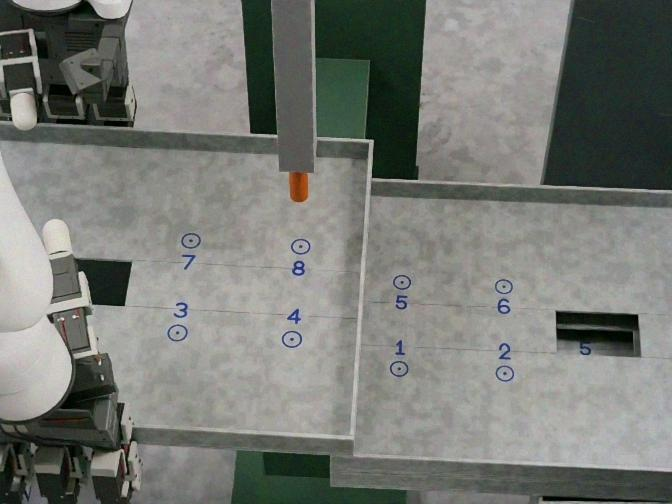

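>>> move(
  arm1={"target": [-0.2470, 0.0337, 0.9074, 0.1045, 0.9945, -0.00065, 0.00622], "speed": 0.04},
  arm4={"target": [-0.1620, -0.1353, 0.9084, 0.00622, -0.00065, 0.9945, 0.1045], "speed": 0.04},
  cameras=[],
)

>>> move(
  arm1={"target": [-0.2470, 0.1337, 0.9074, 0.1045, 0.9945, -0.00065, 0.00622], "speed": 0.08},
  arm4={"target": [-0.1620, -0.0353, 0.9084, 0.00622, -0.00065, 0.9945, 0.1045], "speed": 0.08},
  cameras=["cam_tips"],
)

>>> zoom_image(
  camera="cam_tips",
  region=[140, 140, 380, 380],
)

Scene clock: 1068.10 s.
Joint torques (N m): arm1=[3.22 -34.59 -11.82 -13.13 10.04 4.21 0.9] | arm2=[0.12 -13.99 1.32 4.39 -0.26 -0.61 -0.32] | arm3=[0.71 -18.7 5.17 0.1 0.18 0.2 0.2] | arm4=[-10.39 -30.78 -10.15 -11.97 -0.48 10.72 -0.23]
Motor temperatures (°C): arm1=[35 42 33 34 40 46 44] | arm2=[31 34 32 33 41 41 39] | arm3=[36 40 30 31 39 47 40] | arm4=[35 40 34 33 36 49 41]
Flange force (N): arm1=[-9.0 -37.4 0.6] | arm2=[-1.8 0.2 -2.2] | arm3=[-0.8 -1.1 1.5] | arm4=[-4.7 -35.1 -4.1]
move: arm1 done; arm4 done
Joint velocities: within noise
arm1.joint_positions: joint1_rad=-0.828 joint2_rad=+1.579 joint3_rad=-1.018 joint4_rad=+2.062 joint5_rad=+2.064 joint6_rad=+1.193 joint7_rad=+4.116 hand_index_mcp=+1.001 hand_index_abd=-0.005 hand_index_pip=+0.562 hand_index_dip=-0.909 hand_middle_mcp=+1.000 hand_middle_abd=+0.008 hand_middle_pip=+0.561 hand_middle_dip=-0.907 hand_ring_mcp=+0.998 hand_ring_abd=+0.000 hand_ring_pip=+0.562 hand_ring_dip=-0.911 hand_thumb_cmc=-0.800 hand_thumb_axl=+0.677 hand_thumb_mcp=+0.212 hand_thumb_ipl=+0.168 hand_current_limit=+0.400 hand_speed=-0.600
arm1.joint_status: not commanded
arm1.hand_state: blocked,goal,goal,goal,blocked,goal,goal,goal,blocked,goal,goal,goal,goal,goal,goal,goal
arm1.index_mcp_current_ma: -1
arm1.index_abd_current_ma: 11
arm1.index_pip_current_ma: 9
arm1.index_dip_current_ma: 1
arm1.middle_mcp_current_ma: 9
arm1.middle_abd_current_ma: 1
arm1.middle_pip_current_ma: 6
arm1.middle_dip_current_ma: 3
arm1.ring_mcp_current_ma: 14
arm1.ring_abd_current_ma: 13
arm1.ring_pip_current_ma: 9
arm1.ring_dip_current_ma: 11
arm1.thumb_cmc_current_ma: 1
arm1.thumb_axl_current_ma: 2
arm1.thumb_mcp_current_ma: -1
arm1.thumb_ipl_current_ma: 0
arm1.hand_goal_index_mcp: 0.914
arm1.hand_goal_index_abd: 0.000
arm1.hand_goal_index_pip: 0.560
arm1.hand_goal_index_dip: -0.920
arm1.hand_goal_middle_mcp: 0.914
arm1.hand_goal_middle_abd: 0.000
arm1.hand_goal_middle_pip: 0.560
arm1.hand_goal_middle_dip: -0.920
arm1.hand_goal_ring_mcp: 0.914
arm1.hand_goal_ring_abd: 0.000
arm1.hand_goal_ring_pip: 0.560
arm1.hand_goal_ring_dip: -0.920
arm1.hand_goal_thumb_cmc: -0.800
arm1.hand_goal_thumb_axl: 0.678
arm1.hand_goal_thumb_mcp: 0.226
arm1.hand_goal_thumb_ipl: 0.168
arm1.hand: x=-0.2470 y=+0.0337 z=+0.9074 quat_wxyz=(-0.104, -0.995, +0.001, -0.006)
arm1.hand_target: x=-0.2470 y=+0.0337 z=+0.9074 quat_wxyz=(-0.104, -0.995, +0.001, -0.006)
arm1.hand_status: done (0.000 m and 0.0 deg from the pose sent, 0.010 m and 0.0 deg at the start)
arm2, arm3: as last shown
arm2.index_mcp_current_ma: -1
arm2.index_abd_current_ma: -5
arm2.middle_mcp_current_ma: 13
arm2.middle_abd_current_ma: -1
arm2.middle_pip_current_ma: -25
arm2.middle_dip_current_ma: -17
arm2.ring_mcp_current_ma: 4
arm2.ring_pip_current_ma: -9
arm2.ring_dip_current_ma: -12
arm2.thumb_cmc_current_ma: -6
arm2.thumb_axl_current_ma: 6
arm2.thumb_mcp_current_ma: -11
arm2.thumb_ipl_current_ma: -7
arm3.index_mcp_current_ma: 5
arm3.index_abd_current_ma: 5
arm3.index_pip_current_ma: 16
arm3.index_dip_current_ma: -17
arm3.middle_mcp_current_ma: 3
arm3.middle_abd_current_ma: -3
arm3.middle_pip_current_ma: 9
arm3.middle_dip_current_ma: -8
arm3.ring_mcp_current_ma: 10
arm3.ring_abd_current_ma: 7
arm3.ring_pip_current_ma: 2
arm3.ring_dip_current_ma: -3
arm3.thumb_cmc_current_ma: -2
arm3.thumb_axl_current_ma: -1
arm3.thumb_ipl_current_ma: -6
arm4.joint_positions: joint1_rad=+1.474 joint2_rad=+1.356 joint3_rad=+0.350 joint4_rad=+2.070 joint5_rad=-2.320 joint6_rad=+0.639 joint7_rad=+2.995 hand_index_mcp=+1.000 hand_index_abd=-0.011 hand_index_pip=+0.560 hand_index_dip=-0.915 hand_middle_mcp=+1.000 hand_middle_abd=+0.000 hand_middle_pip=+0.561 hand_middle_dip=-0.913 hand_ring_mcp=+1.000 hand_ring_abd=-0.011 hand_ring_pip=+0.560 hand_ring_dip=-0.914 hand_thumb_cmc=-0.805 hand_thumb_axl=+0.677 hand_thumb_mcp=+0.219 hand_thumb_ipl=+0.168 hand_current_limit=+0.400 hand_speed=-0.600
arm4.joint_status: not commanded
arm4.hand_state: blocked,goal,goal,goal,blocked,goal,goal,goal,blocked,goal,goal,goal,goal,goal,goal,goal
arm4.index_mcp_current_ma: 89
arm4.index_abd_current_ma: 1
arm4.index_pip_current_ma: 8
arm4.index_dip_current_ma: 3
arm4.middle_mcp_current_ma: 81
arm4.middle_abd_current_ma: -7
arm4.middle_pip_current_ma: -6
arm4.middle_dip_current_ma: -13
arm4.ring_mcp_current_ma: 95
arm4.ring_abd_current_ma: 8
arm4.ring_pip_current_ma: -6
arm4.ring_dip_current_ma: 13
arm4.thumb_cmc_current_ma: 11
arm4.thumb_axl_current_ma: -8
arm4.thumb_mcp_current_ma: 8
arm4.thumb_ipl_current_ma: -3
arm4.hand_goal_index_mcp: 0.914
arm4.hand_goal_index_abd: 0.000
arm4.hand_goal_index_pip: 0.560
arm4.hand_goal_index_dip: -0.920
arm4.hand_goal_middle_mcp: 0.914
arm4.hand_goal_middle_abd: 0.000
arm4.hand_goal_middle_pip: 0.560
arm4.hand_goal_middle_dip: -0.920
arm4.hand_goal_ring_mcp: 0.914
arm4.hand_goal_ring_abd: 0.000
arm4.hand_goal_ring_pip: 0.560
arm4.hand_goal_ring_dip: -0.920
arm4.hand_goal_thumb_cmc: -0.800
arm4.hand_goal_thumb_axl: 0.678
arm4.hand_goal_thumb_mcp: 0.226
arm4.hand_goal_thumb_ipl: 0.168
arm4.hand: x=-0.1620 y=-0.1353 z=+0.9084 quat_wxyz=(+0.006, -0.001, +0.995, +0.104)
arm4.hand_target: x=-0.1620 y=-0.1353 z=+0.9084 quat_wxyz=(+0.006, -0.001, +0.995, +0.104)
arm4.hand_status: done (0.000 m and 0.0 deg from the pose sent, 0.011 m and 0.0 deg at the start)

Scene clock: 1069.90 s.
Joint torques (N m): arm1=[3.36 -30.96 -8.96 -8.41 7.53 6.55 0.79] | arm2=[0.01 -14.01 1.3 4.44 -0.28 -0.64 -0.34] | arm3=[0.78 -18.63 5.15 -0.03 0.2 0.24 0.26] | arm4=[-9.65 -32.08 -10.03 -14.93 -1.37 9.33 -0.23]
Motor temperatures (°C): arm1=[35 42 33 34 40 46 44] | arm2=[31 34 32 33 41 41 39] | arm3=[36 40 30 31 39 47 40] | arm4=[35 40 34 33 36 49 41]
Flange force (N): arm1=[-10.3 -34.8 1.5] | arm2=[-2.2 0.5 -2.0] | arm3=[-1.0 -1.3 1.0] | arm4=[-4.4 -31.2 -3.5]
move: arm1 done; arm4 done
Joint velocities: within noise
arm1.joint_positions: joint1_rad=-0.968 joint2_rad=+1.686 joint3_rad=-1.027 joint4_rad=+2.279 joint5_rad=+2.172 joint6_rad=+1.409 joint7_rad=+3.775 hand_index_mcp=+1.001 hand_index_abd=-0.005 hand_index_pip=+0.562 hand_index_dip=-0.909 hand_middle_mcp=+1.000 hand_middle_abd=+0.008 hand_middle_pip=+0.561 hand_middle_dip=-0.907 hand_ring_mcp=+0.999 hand_ring_abd=+0.000 hand_ring_pip=+0.562 hand_ring_dip=-0.911 hand_thumb_cmc=-0.800 hand_thumb_axl=+0.677 hand_thumb_mcp=+0.212 hand_thumb_ipl=+0.168 hand_current_limit=+0.400 hand_speed=-0.600
arm1.joint_status: not commanded
arm1.hand_state: blocked,goal,goal,goal,blocked,goal,goal,goal,blocked,goal,goal,goal,goal,goal,goal,goal
arm1.index_mcp_current_ma: -2
arm1.index_abd_current_ma: 11
arm1.index_pip_current_ma: 15
arm1.index_dip_current_ma: 2
arm1.middle_mcp_current_ma: 7
arm1.middle_abd_current_ma: -1
arm1.middle_pip_current_ma: 2
arm1.middle_dip_current_ma: -1
arm1.ring_mcp_current_ma: 14
arm1.ring_abd_current_ma: 7
arm1.ring_pip_current_ma: 17
arm1.ring_dip_current_ma: 9
arm1.thumb_cmc_current_ma: -2
arm1.thumb_axl_current_ma: -11
arm1.thumb_mcp_current_ma: -3
arm1.thumb_ipl_current_ma: -2
arm1.hand_goal_index_mcp: 0.914
arm1.hand_goal_index_abd: 0.000
arm1.hand_goal_index_pip: 0.560
arm1.hand_goal_index_dip: -0.920
arm1.hand_goal_middle_mcp: 0.914
arm1.hand_goal_middle_abd: 0.000
arm1.hand_goal_middle_pip: 0.560
arm1.hand_goal_middle_dip: -0.920
arm1.hand_goal_ring_mcp: 0.914
arm1.hand_goal_ring_abd: 0.000
arm1.hand_goal_ring_pip: 0.560
arm1.hand_goal_ring_dip: -0.920
arm1.hand_goal_thumb_cmc: -0.800
arm1.hand_goal_thumb_axl: 0.678
arm1.hand_goal_thumb_mcp: 0.226
arm1.hand_goal_thumb_ipl: 0.168
arm1.hand: x=-0.2470 y=+0.1337 z=+0.9074 quat_wxyz=(-0.105, -0.995, +0.001, -0.006)
arm1.hand_target: x=-0.2470 y=+0.1337 z=+0.9074 quat_wxyz=(-0.105, -0.995, +0.001, -0.006)
arm1.hand_status: done (0.000 m and 0.0 deg from the pose sent, 0.100 m and 0.0 deg at the start)
arm2, arm3: as last shown
arm2.index_mcp_current_ma: -7
arm2.index_abd_current_ma: -6
arm2.index_dip_current_ma: -7
arm2.middle_mcp_current_ma: 12
arm2.middle_abd_current_ma: 2
arm2.middle_pip_current_ma: -27
arm2.middle_dip_current_ma: -15
arm2.ring_mcp_current_ma: 2
arm2.ring_abd_current_ma: 6
arm2.ring_pip_current_ma: -10
arm2.ring_dip_current_ma: -15
arm2.thumb_cmc_current_ma: -9
arm2.thumb_axl_current_ma: 4
arm2.thumb_mcp_current_ma: -9
arm2.thumb_ipl_current_ma: -5
arm3.index_mcp_current_ma: 4
arm3.index_abd_current_ma: 0
arm3.index_pip_current_ma: 11
arm3.index_dip_current_ma: -8
arm3.middle_mcp_current_ma: -1
arm3.middle_abd_current_ma: 3
arm3.middle_pip_current_ma: 2
arm3.middle_dip_current_ma: -12
arm3.ring_mcp_current_ma: 7
arm3.ring_abd_current_ma: 13
arm3.ring_pip_current_ma: 7
arm3.ring_dip_current_ma: 0
arm3.thumb_axl_current_ma: 3
arm3.thumb_mcp_current_ma: -2
arm3.thumb_ipl_current_ma: -5
arm4.joint_positions: joint1_rad=+1.445 joint2_rad=+1.290 joint3_rad=+0.175 joint4_rad=+1.856 joint5_rad=-2.172 joint6_rad=+0.330 joint7_rad=+2.741 hand_index_mcp=+1.000 hand_index_abd=-0.011 hand_index_pip=+0.560 hand_index_dip=-0.915 hand_middle_mcp=+1.000 hand_middle_abd=+0.000 hand_middle_pip=+0.561 hand_middle_dip=-0.913 hand_ring_mcp=+1.000 hand_ring_abd=-0.011 hand_ring_pip=+0.560 hand_ring_dip=-0.914 hand_thumb_cmc=-0.805 hand_thumb_axl=+0.677 hand_thumb_mcp=+0.219 hand_thumb_ipl=+0.168 hand_current_limit=+0.400 hand_speed=-0.600
arm4.joint_status: not commanded
arm4.hand_state: blocked,goal,goal,goal,blocked,goal,goal,goal,blocked,goal,goal,goal,goal,goal,goal,goal
arm4.index_mcp_current_ma: 93
arm4.index_abd_current_ma: -11
arm4.index_pip_current_ma: -4
arm4.index_dip_current_ma: 1
arm4.middle_mcp_current_ma: 83
arm4.middle_abd_current_ma: -5
arm4.middle_pip_current_ma: -4
arm4.middle_dip_current_ma: 2
arm4.ring_mcp_current_ma: 100
arm4.ring_abd_current_ma: 18
arm4.ring_pip_current_ma: -6
arm4.ring_dip_current_ma: 11
arm4.thumb_cmc_current_ma: 9
arm4.thumb_axl_current_ma: -7
arm4.thumb_mcp_current_ma: 5
arm4.thumb_ipl_current_ma: -2
arm4.hand_goal_index_mcp: 0.914
arm4.hand_goal_index_abd: 0.000
arm4.hand_goal_index_pip: 0.560
arm4.hand_goal_index_dip: -0.920
arm4.hand_goal_middle_mcp: 0.914
arm4.hand_goal_middle_abd: 0.000
arm4.hand_goal_middle_pip: 0.560
arm4.hand_goal_middle_dip: -0.920
arm4.hand_goal_ring_mcp: 0.914
arm4.hand_goal_ring_abd: 0.000
arm4.hand_goal_ring_pip: 0.560
arm4.hand_goal_ring_dip: -0.920
arm4.hand_goal_thumb_cmc: -0.800
arm4.hand_goal_thumb_axl: 0.678
arm4.hand_goal_thumb_mcp: 0.226
arm4.hand_goal_thumb_ipl: 0.168
arm4.hand: x=-0.1620 y=-0.0353 z=+0.9084 quat_wxyz=(+0.006, -0.001, +0.995, +0.105)
arm4.hand_target: x=-0.1620 y=-0.0353 z=+0.9084 quat_wxyz=(+0.006, -0.001, +0.995, +0.105)
arm4.hand_status: done (0.000 m and 0.0 deg from the pose sent, 0.100 m and 0.0 deg at the start)

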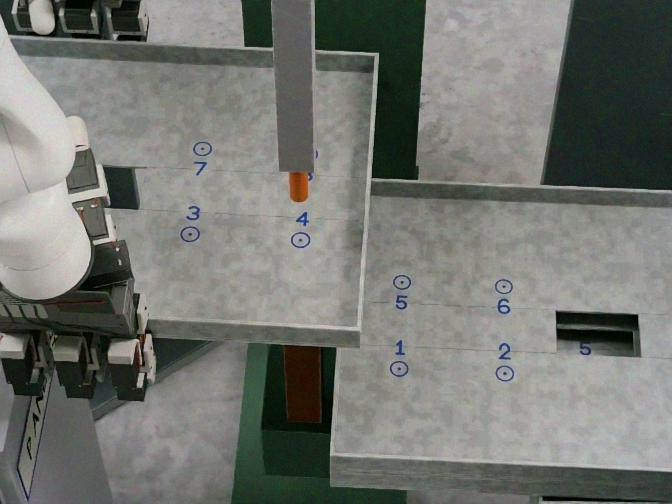

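Scaled by 2.100.

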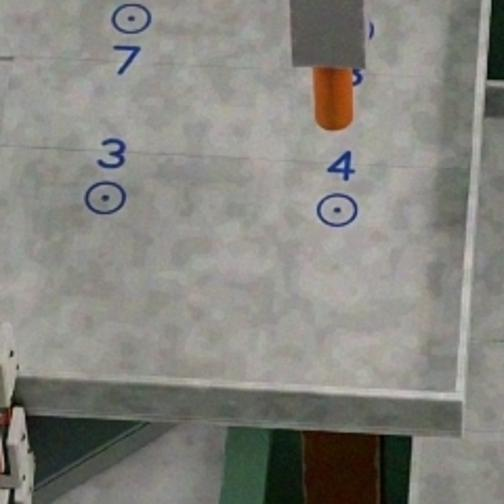

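>>> move(
  arm1={"target": [-0.2470, 0.1360, 0.8972, 0.1045, 0.9945, -0.00065, 0.00622], "speed": 0.03},
  arm4={"target": [-0.1620, -0.0330, 0.8982, 0.00622, -0.00065, 0.9945, 0.1045], "speed": 0.03},
  cameras=["cam_tips"],
)

>>> zoom_image(
  camera="cam_tips",
  region=[140, 140, 380, 380],
)

Scene clock: 1072.17 s.
Joint torques (N m): arm1=[3.32 -30.95 -8.92 -8.23 7.42 6.47 0.75] | arm2=[0.06 -14.13 1.38 4.36 -0.21 -0.61 -0.27] | arm3=[0.66 -18.69 5.19 -0.04 0.18 0.23 0.23] | arm4=[-9.45 -32.25 -9.7 -14.81 -1.41 9.15 -0.29]
Motor temperatures (°C): arm1=[35 42 33 34 40 46 44] | arm2=[31 34 32 33 41 41 39] | arm3=[36 40 30 31 39 47 40] | arm4=[35 40 34 33 36 49 41]
Flange force (N): arm1=[-10.4 -34.5 0.9] | arm2=[-1.8 -0.3 -1.8] | arm3=[-1.2 -0.9 1.3] | arm4=[-4.2 -30.9 -3.6]
move: arm1 done; arm4 done
Joint velocities: within noise
arm1.joint_positions: joint1_rad=-0.971 joint2_rad=+1.711 joint3_rad=-1.008 joint4_rad=+2.267 joint5_rad=+2.200 joint6_rad=+1.409 joint7_rad=+3.771 hand_index_mcp=+1.001 hand_index_abd=-0.004 hand_index_pip=+0.562 hand_index_dip=-0.909 hand_middle_mcp=+1.000 hand_middle_abd=+0.008 hand_middle_pip=+0.561 hand_middle_dip=-0.907 hand_ring_mcp=+0.999 hand_ring_abd=+0.001 hand_ring_pip=+0.562 hand_ring_dip=-0.911 hand_thumb_cmc=-0.800 hand_thumb_axl=+0.677 hand_thumb_mcp=+0.212 hand_thumb_ipl=+0.168 hand_current_limit=+0.400 hand_speed=-0.600
arm1.joint_status: not commanded
arm1.hand_state: blocked,goal,goal,goal,blocked,goal,goal,goal,blocked,goal,goal,goal,goal,goal,goal,goal
arm1.index_mcp_current_ma: -5
arm1.index_abd_current_ma: 9
arm1.index_pip_current_ma: 5
arm1.index_dip_current_ma: 4
arm1.middle_mcp_current_ma: 18
arm1.middle_abd_current_ma: 7
arm1.middle_pip_current_ma: 1
arm1.middle_dip_current_ma: 9
arm1.ring_mcp_current_ma: 12
arm1.ring_abd_current_ma: 7
arm1.ring_pip_current_ma: 15
arm1.ring_dip_current_ma: 12
arm1.thumb_cmc_current_ma: -2
arm1.thumb_axl_current_ma: -2
arm1.thumb_mcp_current_ma: -4
arm1.thumb_ipl_current_ma: -1
arm1.hand_goal_index_mcp: 0.914
arm1.hand_goal_index_abd: 0.000
arm1.hand_goal_index_pip: 0.560
arm1.hand_goal_index_dip: -0.920
arm1.hand_goal_middle_mcp: 0.914
arm1.hand_goal_middle_abd: 0.000
arm1.hand_goal_middle_pip: 0.560
arm1.hand_goal_middle_dip: -0.920
arm1.hand_goal_ring_mcp: 0.914
arm1.hand_goal_ring_abd: 0.000
arm1.hand_goal_ring_pip: 0.560
arm1.hand_goal_ring_dip: -0.920
arm1.hand_goal_thumb_cmc: -0.800
arm1.hand_goal_thumb_axl: 0.678
arm1.hand_goal_thumb_mcp: 0.226
arm1.hand_goal_thumb_ipl: 0.168
arm1.hand: x=-0.2470 y=+0.1360 z=+0.8972 quat_wxyz=(-0.105, -0.995, +0.001, -0.006)
arm1.hand_target: x=-0.2470 y=+0.1360 z=+0.8972 quat_wxyz=(-0.105, -0.995, +0.001, -0.006)
arm1.hand_status: done (0.000 m and 0.0 deg from the pose sent, 0.010 m and 0.0 deg at the start)
arm2, arm3: as last shown
arm2.index_mcp_current_ma: -4
arm2.index_abd_current_ma: -5
arm2.middle_mcp_current_ma: 11
arm2.middle_abd_current_ma: -2
arm2.middle_pip_current_ma: -30
arm2.middle_dip_current_ma: -14
arm2.ring_mcp_current_ma: 0
arm2.ring_abd_current_ma: 9
arm2.ring_pip_current_ma: -13
arm2.ring_dip_current_ma: -17
arm2.thumb_cmc_current_ma: -7
arm2.thumb_mcp_current_ma: -16
arm2.thumb_ipl_current_ma: -6
arm3.index_abd_current_ma: 4
arm3.index_pip_current_ma: 10
arm3.index_dip_current_ma: -11
arm3.middle_abd_current_ma: 0
arm3.middle_pip_current_ma: 8
arm3.middle_dip_current_ma: -2
arm3.ring_mcp_current_ma: 2
arm3.ring_abd_current_ma: 4
arm3.ring_pip_current_ma: 9
arm3.ring_dip_current_ma: -1
arm3.thumb_axl_current_ma: -3
arm3.thumb_mcp_current_ma: -5
arm3.thumb_ipl_current_ma: -2
arm4.joint_positions: joint1_rad=+1.440 joint2_rad=+1.316 joint3_rad=+0.177 joint4_rad=+1.835 joint5_rad=-2.183 joint6_rad=+0.334 joint7_rad=+2.743 hand_index_mcp=+1.000 hand_index_abd=-0.011 hand_index_pip=+0.560 hand_index_dip=-0.915 hand_middle_mcp=+1.000 hand_middle_abd=+0.000 hand_middle_pip=+0.561 hand_middle_dip=-0.913 hand_ring_mcp=+1.000 hand_ring_abd=-0.011 hand_ring_pip=+0.560 hand_ring_dip=-0.914 hand_thumb_cmc=-0.805 hand_thumb_axl=+0.677 hand_thumb_mcp=+0.219 hand_thumb_ipl=+0.168 hand_current_limit=+0.400 hand_speed=-0.600
arm4.joint_status: not commanded
arm4.hand_state: blocked,goal,goal,goal,blocked,goal,goal,goal,blocked,goal,goal,goal,goal,goal,goal,goal
arm4.index_mcp_current_ma: 85
arm4.index_abd_current_ma: 0
arm4.index_pip_current_ma: 10
arm4.index_dip_current_ma: -4
arm4.middle_mcp_current_ma: 86
arm4.middle_abd_current_ma: 9
arm4.middle_pip_current_ma: -1
arm4.middle_dip_current_ma: -7
arm4.ring_mcp_current_ma: 93
arm4.ring_abd_current_ma: 20
arm4.ring_pip_current_ma: -5
arm4.ring_dip_current_ma: 18
arm4.thumb_cmc_current_ma: 10
arm4.thumb_axl_current_ma: -6
arm4.thumb_mcp_current_ma: -13
arm4.thumb_ipl_current_ma: -4
arm4.hand_goal_index_mcp: 0.914
arm4.hand_goal_index_abd: 0.000
arm4.hand_goal_index_pip: 0.560
arm4.hand_goal_index_dip: -0.920
arm4.hand_goal_middle_mcp: 0.914
arm4.hand_goal_middle_abd: 0.000
arm4.hand_goal_middle_pip: 0.560
arm4.hand_goal_middle_dip: -0.920
arm4.hand_goal_ring_mcp: 0.914
arm4.hand_goal_ring_abd: 0.000
arm4.hand_goal_ring_pip: 0.560
arm4.hand_goal_ring_dip: -0.920
arm4.hand_goal_thumb_cmc: -0.800
arm4.hand_goal_thumb_axl: 0.678
arm4.hand_goal_thumb_mcp: 0.226
arm4.hand_goal_thumb_ipl: 0.168
arm4.hand: x=-0.1620 y=-0.0330 z=+0.8982 quat_wxyz=(+0.006, -0.001, +0.995, +0.104)
arm4.hand_target: x=-0.1620 y=-0.0330 z=+0.8982 quat_wxyz=(+0.006, -0.001, +0.995, +0.104)
arm4.hand_status: done (0.000 m and 0.0 deg from the pose sent, 0.010 m and 0.0 deg at the start)

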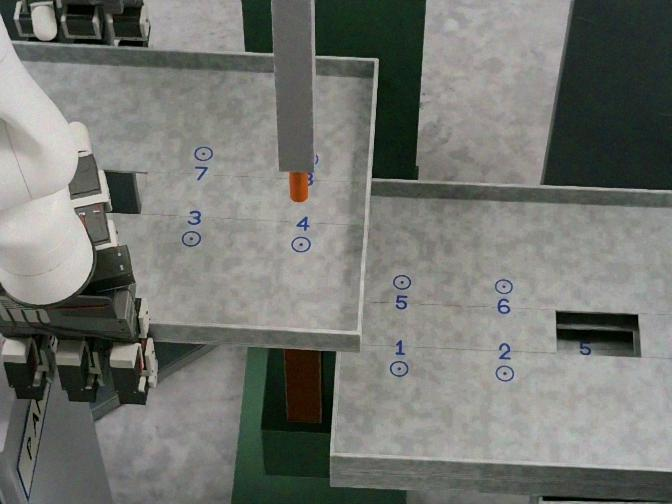

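Scaled by 2.100.

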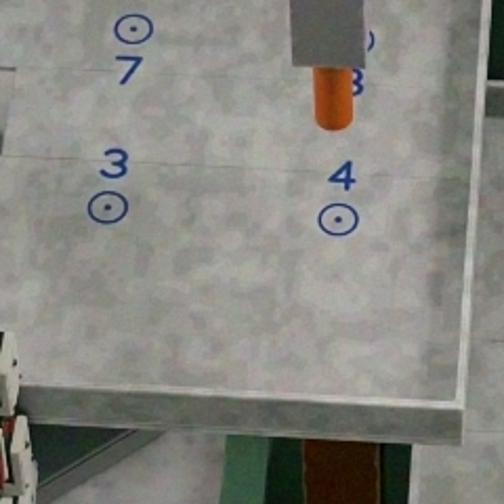

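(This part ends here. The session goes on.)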